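# Index the turntable one hole clockwise and release it

## Task

Rotate the turntable forward by exactly one hole in the clockwise direction as seen from above, make sure the plunger's pin has dropped all the way into that next hole, and finish with the fixture still standing upright on the deck and neither gripper touching it.

## Robot and tools

Robot: two arms, left_arm and right_arm, each with six revolute joints and a parallel two-finger gripper. In the scene frame the origin sits at table-top height halfway between the nominal arm bases, +z points up, +x points out across the table, and left_arm is on the +y side. Image left and right do not match these arm names. Calibrated bases: left_arm root at (+0.025, +0.326, +0.031) m, right_arm root at (-0.004, -0.268, +0.031) m, both nearly unrotated, with up as +z in each base frame.

Joint order. Every row and every per-joint list in a result uses this order for each arm: waist (joint1), shoulder (joint2), elbow (joint3), wrist roll (joint6), wrist yaw (joint5), wrist pitch (joint4), then the gripper opening. Stated ranges in radians: waist -2.618 to 3.054, shoulder 0.000 to 3.142, elbow 0.000 to 3.142, wrist roll -2.094 to 2.094, wrist yaw -1.571 to 1.571, wrist pitch -1.571 to 1.571. Actual ends may differ by up to 0.059 rad either way. A target more than 0.059 rad outside a range, and further out than the current angle, gets the call rejected; a target past the true end is clipped there, and a 'joint sent to its limit' line may appear (its absence proves nothing).

A row is always 14 plain numbers covering both arms: left_arm's six joint angles and its opening, then right_arm's six and its opening. Joint values are absolute target angles in radians, the same kind printed under Joint positions, not offsets. The opening runs from -1 (closed) to +1 (fully open, 0.094 m between pads); between the ends the fingers go to where grip_measured would read that number. Sending 0 for a gripper is a real command, so repeat its current command to leave it unchanged. To keep a still joint in place, resend its Joint targets value.

Tools:
- execute_actions(actions, cameras): actions is a list of actions; each action is a list of 1 to 15 rows, one per 1/30 s step, and the final row is held for the rest of the 15 steps. An empty list just reports state. cameras picks images: omitted, null or ["all"] gives all, [] gives none; names are cam_head_left, cam_head_right, cam_left_wrist, cam_right_wrist (each 896x504). An unknown name invalidates the call.
- move(target, speed, blend, opening_speed, blocking, cameras): target is one 14-number row or a list of up to 15 such rows (absolute joint angles plus openings), all joints interpolated together, so hands travel on curves. speed is the top rate in rad/s of the joint with the longest travel (0.01 to 12.57, default 0.5), one value or one per target. blend (rad) rounds corners at intermediate targets; 0 stops at each. opening_speed (0.2 or more, units of the -1..+1 scale per second) ramps the fingers; use a low value when squeezing something fragile. blocking=false returns after about 0.5 s while the motion continues; a new move replaces it. Paths do not avoid obstacles or the other arm. The result adds a 'move:' line: done, off_target (resting more than 0.035 rad from target), moving, held, or fault, plus limits=held if steps were withheld. Done does not mean no contact.
- wait(seconds 0 to 10, cameras): lets time pass with the last commands held.
- stop(cameras): brakes a running move; fast moves need more room.
- zoom_image(camera, region [x0,y0,x1,y1] in pixels, top-left origin, max 504x504): closer look at the latest image of that camera.
- read_manual(section): only licence texts; no motion.
- finished_scene(scene): ends the current scene irreversibly, passing its number (1 or 2). The goal must hold with the robot off the fixture.

Reading results. end_effector_position (m) and end_effector_quat_wxyz are in that arm's own base frame; the point is between the finger pads about 1 cm back from the tips; fingers point along gripper +z and open along y. Values may be off by a few centimetres, more at long reach. Joint positions and Joint velocities give each arm's joints in rad and rad/s plus pad gap in m; 'within noise' means the arm is still. Joint targets shows what the joints are currently being driven to. Tool commands shows the gripper commands. grip_measured uses the opening scale and reads a little wide when empty; on a hard part under full squeeze it reads somewhat narrower than the part. It tracks your command even through contact, so it does not reveal first touch; force peaks once commanded about 0.05 below touch (more for small, round or soft parts). Let go by commanding well above grip_measured. Joint torques follow the joint order without the gripper, include gravity, have offsets and noise, and the first three wrap at ±28 N m. 'joint command not followed' means the clearance check altered steps. Results of execute_actions also list some intermediate joint positions.

Motion limits: each step a joint's target may lead its measured angle by at most 0.339 rad (waist, shoulder, elbow) or 2.2 rad (wrist joints), and targets implying more than 200 mm of hand travel are scaled back, so large changes take several actions. Tiny joint changes may not start.

Avoid: dropping or releasing moving parts, slamming or striking things, pressing very hard, knocking anything off the table, and any contact or pinching between the two arms (that can fail the scene). A wrist camera cable touching the fixture counts as touching. Press force grows with speed and with how far the target lies beyond contact. Holding loads, staying stretched out, or pushing against something unreachable heats motors: MOTOR HOT appears at 75 °C, at 90 °C the arm folds and goes idle for the scene, at 100 °C it goes limp. Any arm stop is costly.

Each tool is called after ">>>" in YAML: its name, and indented under it one key for each argument.

## Session

>>> execute_actions:
  actions: []
  cameras: ["cam_head_left"]

>>> zoom_image:
  camera: "cam_head_left"
  region: [380, 260, 500, 370]

Scene clock: 0.00 s.
left_arm: end_effector_position=(+0.3789, +0.0005, +0.1416) grip_measured=+1.000 end_effector_quat_wxyz=(+0.682, -0.014, +0.730, +0.047) | right_arm: end_effector_position=(+0.3580, -0.0478, +0.1413) grip_measured=+1.000 end_effector_quat_wxyz=(+0.679, +0.114, +0.720, -0.089)
Joint names: [waist, shoulder, elbow, wrist roll, wrist yaw, wrist pitch]
Joint positions: left_arm=[-0.079 1.56 0.222 0.039 -0.166 1.272 0.094] | right_arm=[0.009 1.506 0.165 0.047 0.296 1.275 0.094]
Joint velocities: within noise
Joint torques (N m): no reading
Heat: left arm: 31 °C; right arm: 30 °C.
Joint targets: left_arm=[-0.079 1.557 0.226 0.038 -0.166 1.267] | right_arm=[0.009 1.502 0.170 0.046 0.296 1.270]
Tool commands: left_gripper/opening=+1.0 right_gripper/opening=+1.0
Images, in order (width x height): cam_head_left 896x504.

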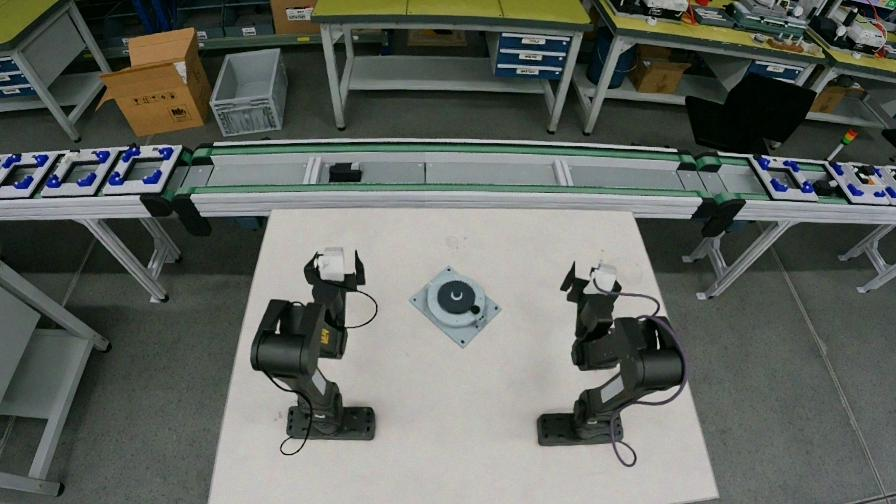

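Scaled by 4.200 from the camera's 896x504 image, which has a finer 1280x720 frame.

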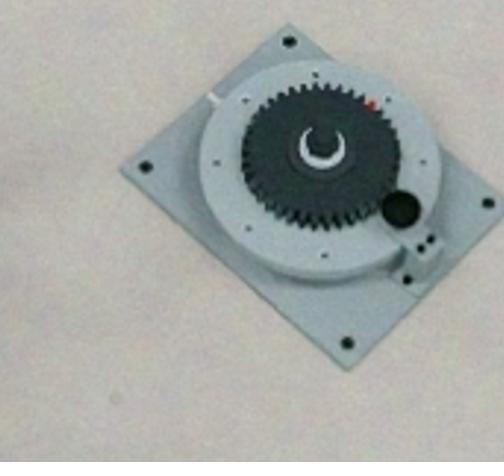

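>>> move:
  target: [-0.746, 2.348, 2.2456, -0.987, 0.0, -1.476, -0.15, 0.656, 1.572, 0.188, 0.0, 0.0, 0.884, 0.3]
  speed: 1.3
  cameras: ["cam_left_wrist", "cam_right_wrist"]

>>> zoom_image:
  camera: "cam_left_wrist"
  region: [380, 220, 520, 340]

>>> zoom_image:
  camera: "cam_right_wrist"
  region: [370, 210, 520, 330]

Scene clock: 29.67 s.
left_arm: end_effector_position=(+0.3319, -0.3073, +0.0976) grip_measured=-0.149 end_effector_quat_wxyz=(+0.004, -0.113, +0.994, -0.004) | right_arm: end_effector_position=(+0.2707, +0.2040, +0.0343) grip_measured=+0.302 end_effector_quat_wxyz=(+0.486, -0.268, +0.816, +0.161)
Joint names: [waist, shoulder, elbow, wrist roll, wrist yaw, wrist pitch]
Joint positions: left_arm=[-0.749 2.321 2.218 -0.975 -0.001 -1.457 0.04] | right_arm=[0.647 1.559 0.171 0.007 0.008 0.893 0.061]
Joint velocities: within noise
Joint torques (N m): left_arm=[0.25 -10.89 7.35 -0.1 0 0.2] | right_arm=[0.76 -3.26 6.99 -0.04 -0.11 1.61]
Heat: left arm: 32 °C; right arm: 31 °C.
Joint targets: left_arm=[-0.746 2.348 2.246 -0.987 0.000 -1.476] | right_arm=[0.656 1.572 0.188 0.000 0.000 0.884]
move: done
Images, in order (width x height): cam_left_wrist 896x504, cam_right_wrist 896x504.

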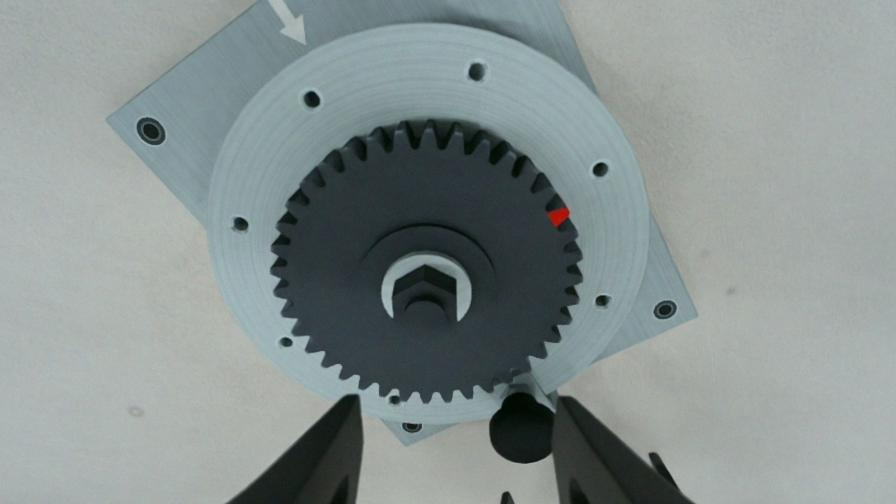

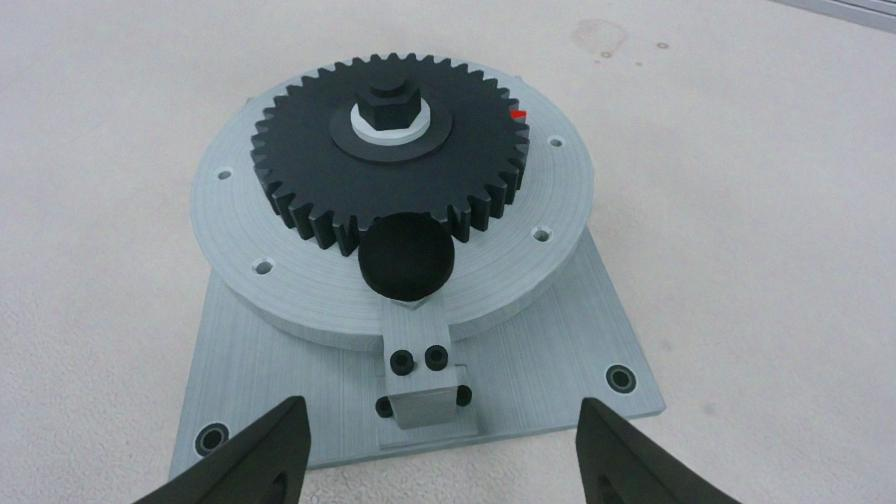

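Scaled by 3.600 from the camera's 896x504 image, which has a finer 1280x720 frame.

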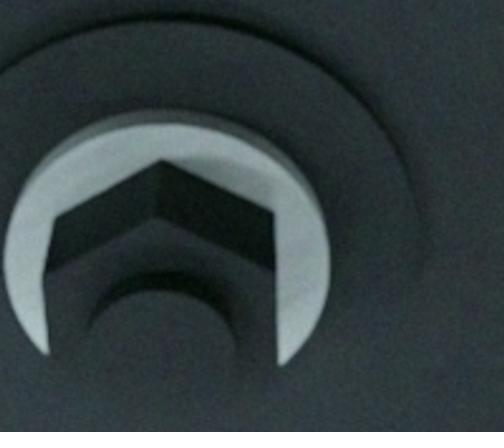

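Scaled by 3.360 from the camera's 896x504 image, which has a finer 1280x720 frame.

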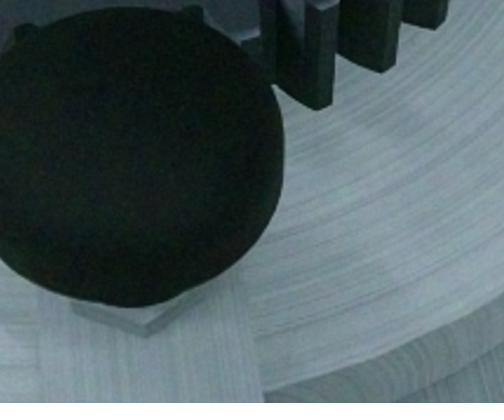

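>>> move:
  target:
    - [-0.733, 2.2795, 1.9467, -0.958, 0.0, -1.217, -0.15, 0.679, 2.063, 0.284, 0.0, 0.0, 1.535, 0.3]
    - [-0.733, 2.2795, 1.9467, -0.958, 0.0, -1.217, -0.8, 0.679, 2.063, 0.284, 0.0, 0.0, 1.535, -0.65]
  speed: 0.5
  opening_speed: 0.6
  cameras: ["cam_left_wrist", "cam_right_wrist"]

Scene clock: 68.40 s.
left_arm: end_effector_position=(+0.3300, -0.3009, +0.0415) grip_measured=-0.476 end_effector_quat_wxyz=(-0.003, -0.113, +0.994, +0.001) | right_arm: end_effector_position=(+0.3038, +0.2412, +0.0275) grip_measured=-0.490 end_effector_quat_wxyz=(+0.559, -0.262, +0.762, +0.195)
Joint names: [waist, shoulder, elbow, wrist roll, wrist yaw, wrist pitch]
Joint positions: left_arm=[-0.74 2.306 1.968 -0.967 0.004 -1.238 0.025] | right_arm=[0.67 2.044 0.274 0.006 0.004 1.468 0.024]
Joint velocities: within noise
Joint torques (N m): left_arm=[0.51 -15.83 3.59 0.12 -0.04 0.64] | right_arm=[0.77 -5.24 3.89 -0.02 -0.05 2.37]
Heat: left arm: 37 °C; right arm: 33 °C.
Joint targets: left_arm=[-0.733 2.279 1.947 -0.958 0.000 -1.217] | right_arm=[0.679 2.063 0.284 0.000 0.000 1.535]
move: off_target (right_arm); target 2's new numbers were sent with right_arm's wrist pitch 0.067 rad from that target; right_arm: the wrist pitch is farthest, 0.067 rad from its target
Images, in order (width x height): cam_left_wrist 896x504, cam_right_wrist 896x504.

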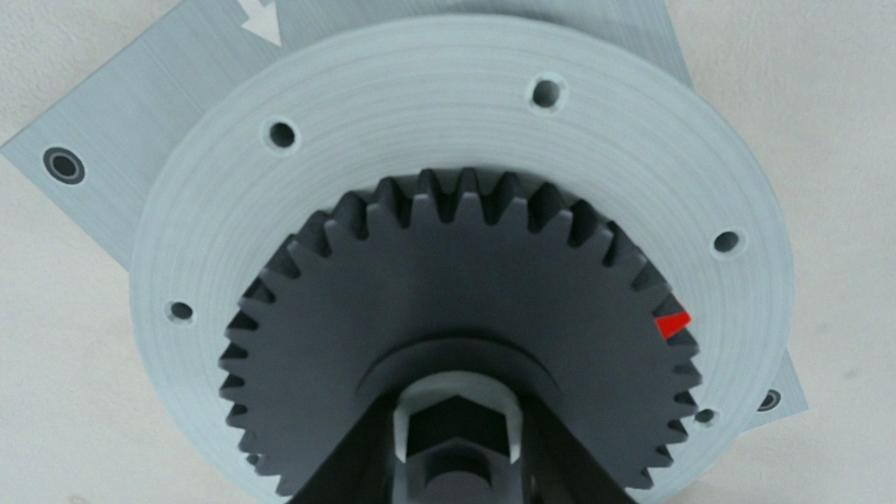

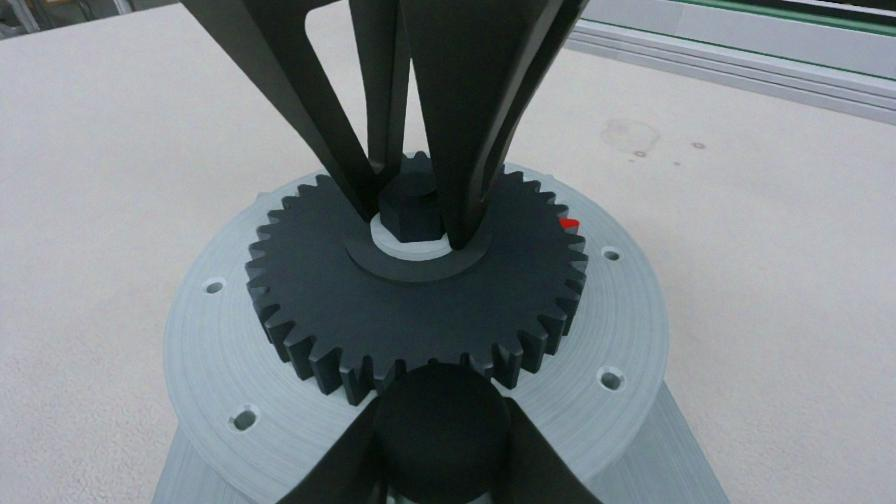

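>>> move:
  target:
    - [-0.733, 2.2795, 1.9467, -0.958, 0.0, -1.217, -0.3, 0.679, 2.063, 0.284, 0.0, 0.0, 1.535, -0.65]
    - [-0.733, 2.268, 1.9467, -0.958, 0.0, -1.217, -0.3, 0.679, 2.063, 0.284, 0.0, 0.0, 1.535, -0.65]
    - [-0.733, 2.268, 1.9467, -0.958, 0.0, -1.217, -0.8, 0.679, 2.063, 0.284, 0.0, 0.0, 1.535, -0.65]
  speed: 0.3
  opening_speed: 0.8
  cameras: ["cam_left_wrist"]

Scene clock: 87.17 s.
left_arm: end_effector_position=(+0.3299, -0.3009, +0.0416) grip_measured=-0.477 end_effector_quat_wxyz=(-0.003, -0.113, +0.994, +0.000) | right_arm: end_effector_position=(+0.3036, +0.2413, +0.0275) grip_measured=-0.491 end_effector_quat_wxyz=(+0.559, -0.262, +0.762, +0.195)
Joint names: [waist, shoulder, elbow, wrist roll, wrist yaw, wrist pitch]
Joint positions: left_arm=[-0.74 2.303 1.965 -0.967 0.004 -1.235 0.025] | right_arm=[0.67 2.044 0.274 0.005 0.003 1.468 0.024]
Joint velocities: within noise
Joint torques (N m): left_arm=[0.54 -16.69 3.81 0.11 -0.05 0.62] | right_arm=[0.75 -5.24 3.9 -0.04 -0.04 2.37]
Heat: left arm: 39 °C; right arm: 35 °C.
Joint targets: left_arm=[-0.733 2.268 1.947 -0.958 0.000 -1.217] | right_arm=[0.679 2.063 0.284 0.000 0.000 1.535]
move: off_target (right_arm); target 3's new numbers were sent with left_arm's shoulder 0.037 rad from that target; right_arm: the wrist pitch is farthest, 0.067 rad from its target
Images, in order (width x height): cam_left_wrist 896x504.

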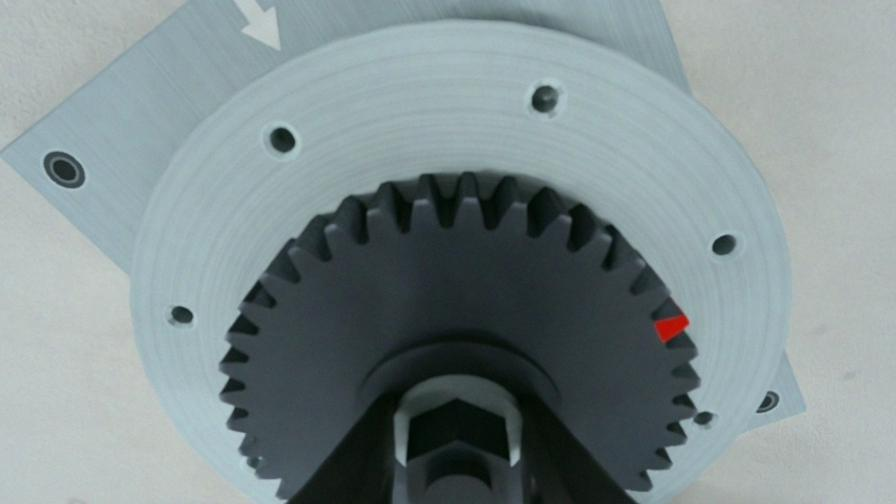

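>>> move:
  target:
    - [-0.733, 2.268, 1.9467, -0.958, 0.0, -1.217, -0.3, 0.679, 2.063, 0.284, 0.0, 0.0, 1.535, -0.65]
    - [-0.733, 2.264, 2.011, -0.958, 0.0, -1.269, -0.3, 0.679, 2.063, 0.284, 0.0, 0.0, 1.535, -0.65]
    - [-0.733, 2.264, 2.011, -0.958, 0.0, -1.269, -0.8, 0.679, 2.063, 0.284, 0.0, 0.0, 1.535, -0.65]
  speed: 0.3
  opening_speed: 0.8
  cameras: ["cam_left_wrist", "cam_right_wrist"]

Scene clock: 110.87 s.
left_arm: end_effector_position=(+0.3305, -0.3009, +0.0468) grip_measured=-0.631 end_effector_quat_wxyz=(-0.003, -0.113, +0.994, +0.000) | right_arm: end_effector_position=(+0.3036, +0.2414, +0.0275) grip_measured=-0.491 end_effector_quat_wxyz=(+0.559, -0.262, +0.762, +0.196)
Joint names: [waist, shoulder, elbow, wrist roll, wrist yaw, wrist pitch]
Joint positions: left_arm=[-0.739 2.303 1.985 -0.967 0.004 -1.256 0.017] | right_arm=[0.67 2.044 0.274 0.005 0.002 1.468 0.024]
Joint velocities: within noise
Joint torques (N m): left_arm=[0.44 -17.16 7.2 0.1 -0.04 0.25] | right_arm=[0.7 -5.22 3.93 -0.03 -0.04 2.38]
Heat: left arm: 42 °C; right arm: 37 °C.
Joint targets: left_arm=[-0.733 2.264 2.011 -0.958 0.000 -1.269] | right_arm=[0.679 2.063 0.284 0.000 0.000 1.535]
move: off_target (left_arm, right_arm); target 3's new numbers were sent with left_arm's shoulder 0.039 rad from that target; left_arm: the shoulder is farthest, 0.039 rad from its target; right_arm: the wrist pitch is farthest, 0.067 rad from its target
Images, in order (width x height): cam_left_wrist 896x504, cam_right_wrist 896x504.

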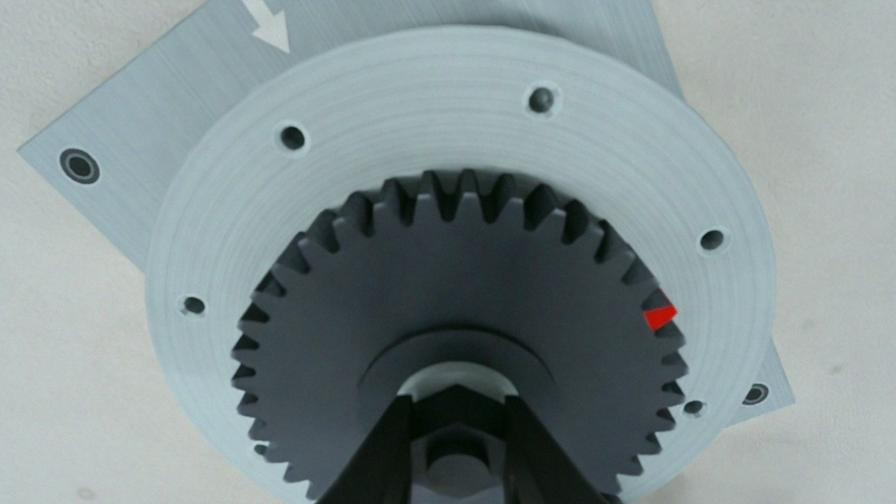

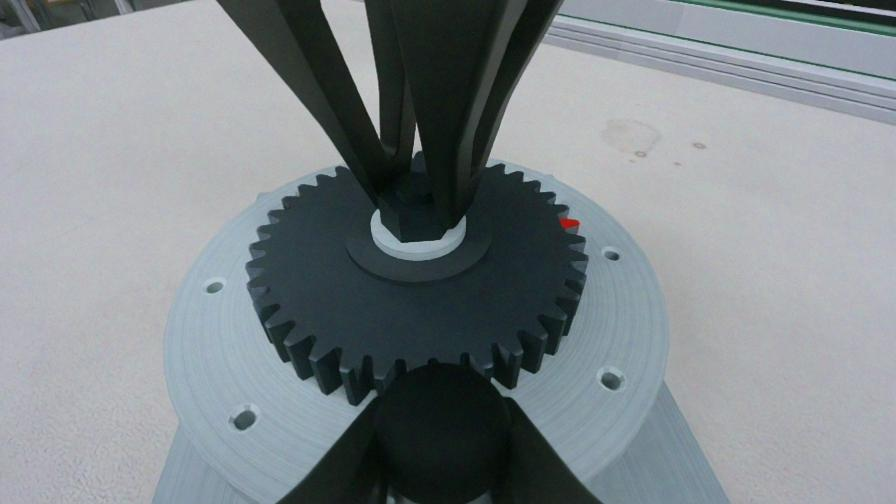

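>>> move:
  target:
    - [-0.733, 2.264, 2.011, -0.958, 0.0, -1.269, -0.8, 0.679, 1.80, 0.325, 0.0, 0.0, 1.57, -0.65]
    - [-0.733, 2.264, 2.011, -0.61, 0.0, -1.269, -0.8, 0.679, 1.79, 0.325, 0.0, 0.0, 1.57, -0.65]
    - [-0.733, 2.264, 2.011, -0.61, 0.0, -1.269, -0.8, 0.679, 1.97, 0.29, 0.0, 0.0, 1.42, -0.65]
    - [-0.733, 2.264, 2.011, -0.61, 0.0, -1.269, -0.8, 0.679, 1.97, 0.29, 0.0, 0.0, 1.40, 0.3]
    - [-0.733, 2.264, 2.011, -0.22, 0.0, -1.269, -0.8, 0.679, 1.572, 0.175, 0.0, 0.0, 0.884, 0.3]
    - [-0.733, 2.264, 2.011, -0.10, 0.0, -1.269, -0.8, 0.679, 1.572, 0.175, 0.0, 0.0, 0.884, 0.3]
  speed: [0.4, 0.4, 0.5, 0.5, 0.5, 0.2]
  opening_speed: 1.0
  cameras: ["cam_left_wrist", "cam_right_wrist"]

Scene clock: 137.57 s.
left_arm: end_effector_position=(+0.3307, -0.3009, +0.0468) grip_measured=-0.632 end_effector_quat_wxyz=(-0.002, +0.294, +0.956, -0.001) | right_arm: end_effector_position=(+0.2663, +0.2118, +0.0273) grip_measured=+0.298 end_effector_quat_wxyz=(+0.474, -0.282, +0.817, +0.166)
Joint names: [waist, shoulder, elbow, wrist roll, wrist yaw, wrist pitch]
Joint positions: left_arm=[-0.739 2.303 1.985 -0.142 0.004 -1.256 0.017] | right_arm=[0.67 1.593 0.183 0.005 0.002 0.892 0.061]
Joint velocities: within noise
Joint torques (N m): left_arm=[0.5 -17.13 7.23 0.51 -0.04 0.24] | right_arm=[0.75 -6.09 4.38 -0.04 -0.04 1.6]
Heat: left arm: 44 °C; right arm: 40 °C.
Joint targets: left_arm=[-0.733 2.264 2.011 -0.100 0.000 -1.269] | right_arm=[0.679 1.572 0.175 0.000 0.000 0.884]
move: off_target (left_arm); joint sent to its limit at targets 1 and 2; target 4's new numbers were sent with right_arm's wrist pitch 0.059 rad from that target; left_arm: the wrist roll is farthest, 0.042 rad from its target
Images, in order (width x height): cam_left_wrist 896x504, cam_right_wrist 896x504.

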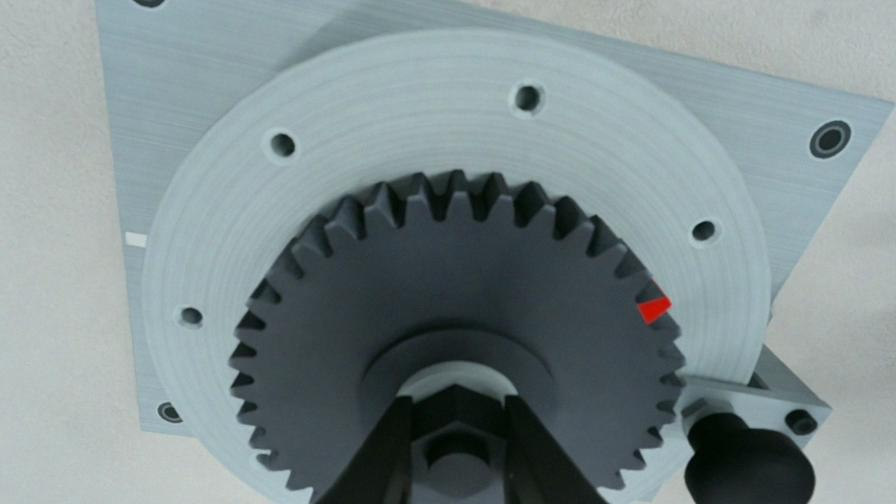

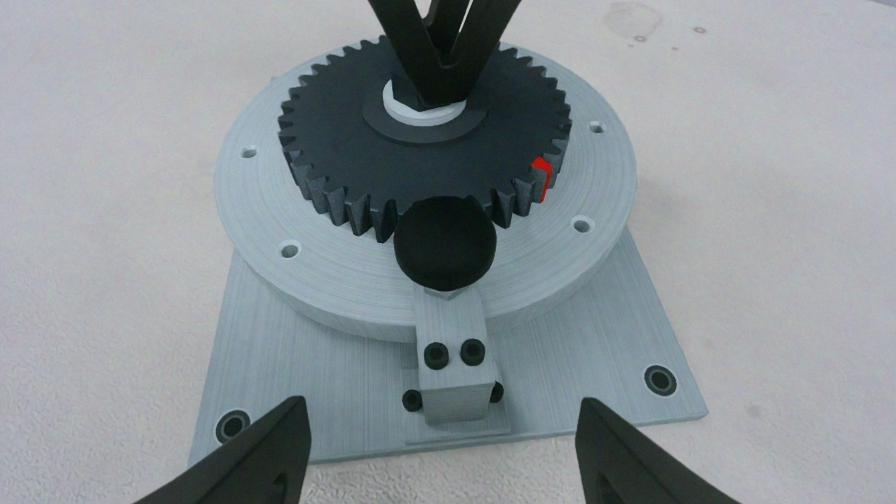

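>>> zoom_image:
  camera: "cam_right_wrist"
  region: [370, 170, 530, 430]

Scaled by 1.938 from the camera's 896x504 image, which has a finer 1280x720 frame.

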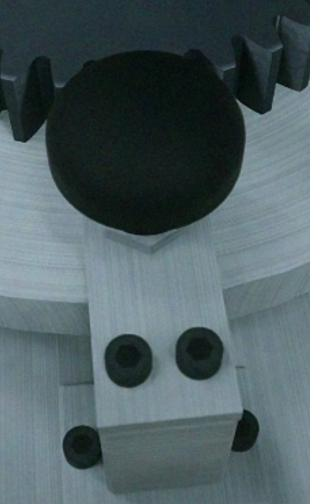

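>>> move:
  target:
    - [-0.733, 2.264, 2.011, -0.06, 0.0, -1.269, -0.8, 0.679, 1.55, 0.175, 0.0, 0.0, 1.0, 0.3]
    - [-0.733, 2.264, 2.011, -0.15, 0.0, -1.269, -0.8, 0.60, 1.53, 0.175, 0.0, 0.0, 1.1, 0.3]
    - [-0.733, 2.264, 2.011, -0.15, 0.0, -1.269, -0.2, 0.60, 1.53, 0.175, 0.0, 0.0, 1.1, 0.3]
    - [-0.733, 2.25, 2.19, -0.15, 0.0, -1.447, -0.2, 0.30, 1.53, 0.175, 0.0, 0.0, 1.1, 0.3]
  speed: [0.4, 0.4, 0.5, 0.6]
  opening_speed: 1.0
  cameras: ["cam_left_wrist", "cam_right_wrist"]

>>> zoom_image:
  camera: "cam_left_wrist"
  region: [560, 240, 880, 500]

Scene clock: 163.67 s.
left_arm: end_effector_position=(+0.3318, -0.3020, +0.1017) grip_measured=-0.202 end_effector_quat_wxyz=(+0.011, +0.289, +0.957, -0.007) | right_arm: end_effector_position=(+0.3446, +0.1105, +0.0864) grip_measured=+0.298 end_effector_quat_wxyz=(+0.595, -0.120, +0.789, +0.094)
Joint names: [waist, shoulder, elbow, wrist roll, wrist yaw, wrist pitch]
Joint positions: left_arm=[-0.739 2.282 2.166 -0.153 0.004 -1.43 0.038] | right_arm=[0.307 1.55 0.183 0.005 0 1.089 0.061]
Joint velocities: within noise
Joint torques (N m): left_arm=[0.47 -16.23 7.05 0.05 -0.04 0.26] | right_arm=[-0.79 -6 4.83 -0.04 -0.02 1.88]
Heat: left arm: 46 °C; right arm: 38 °C.
Joint targets: left_arm=[-0.733 2.250 2.190 -0.150 0.000 -1.447] | right_arm=[0.300 1.530 0.175 0.000 0.000 1.100]
move: done; target 3's new numbers were sent with left_arm's shoulder 0.039 rad from that target
Images, in order (width x height): cam_left_wrist 896x504, cam_right_wrist 896x504.

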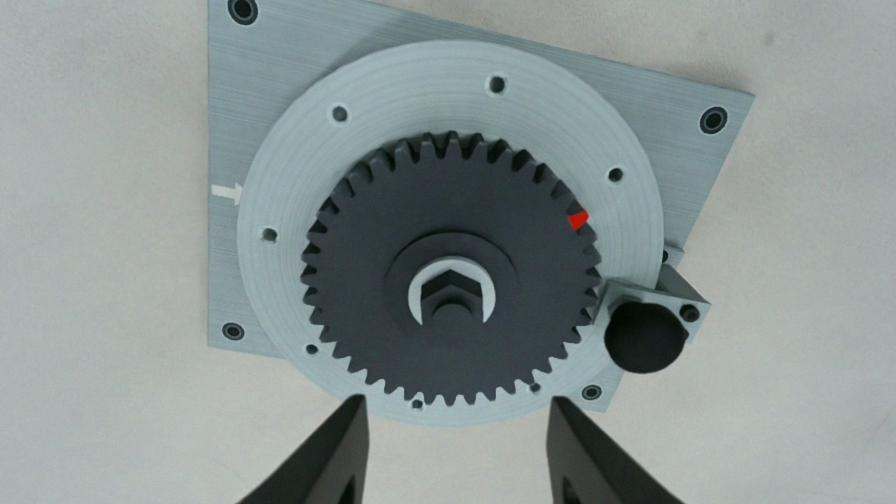

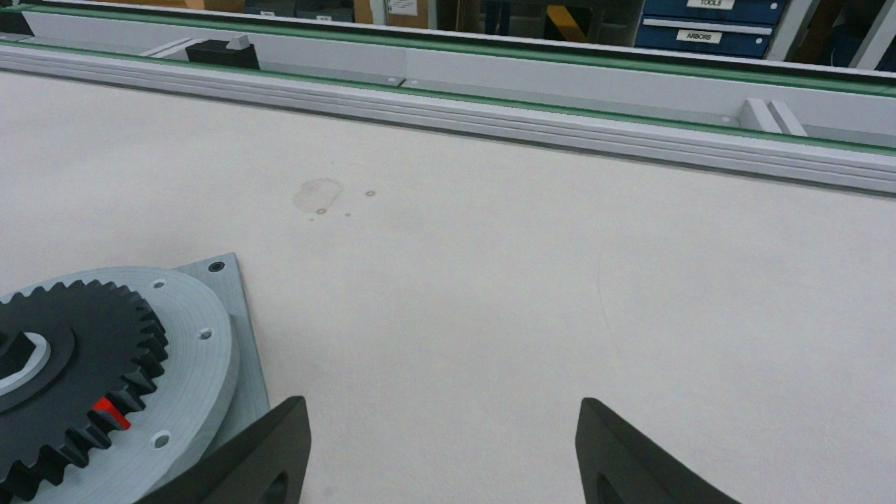

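Scaled by 1.575 from the camera's 896x504 image, which has a finer 1280x720 frame.

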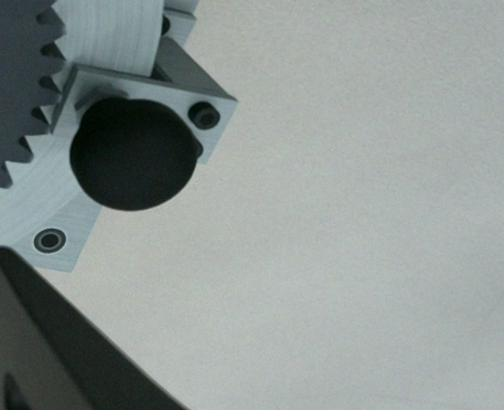

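>>> finished_scene:
  scene: 2

The scene is finished: the task was done.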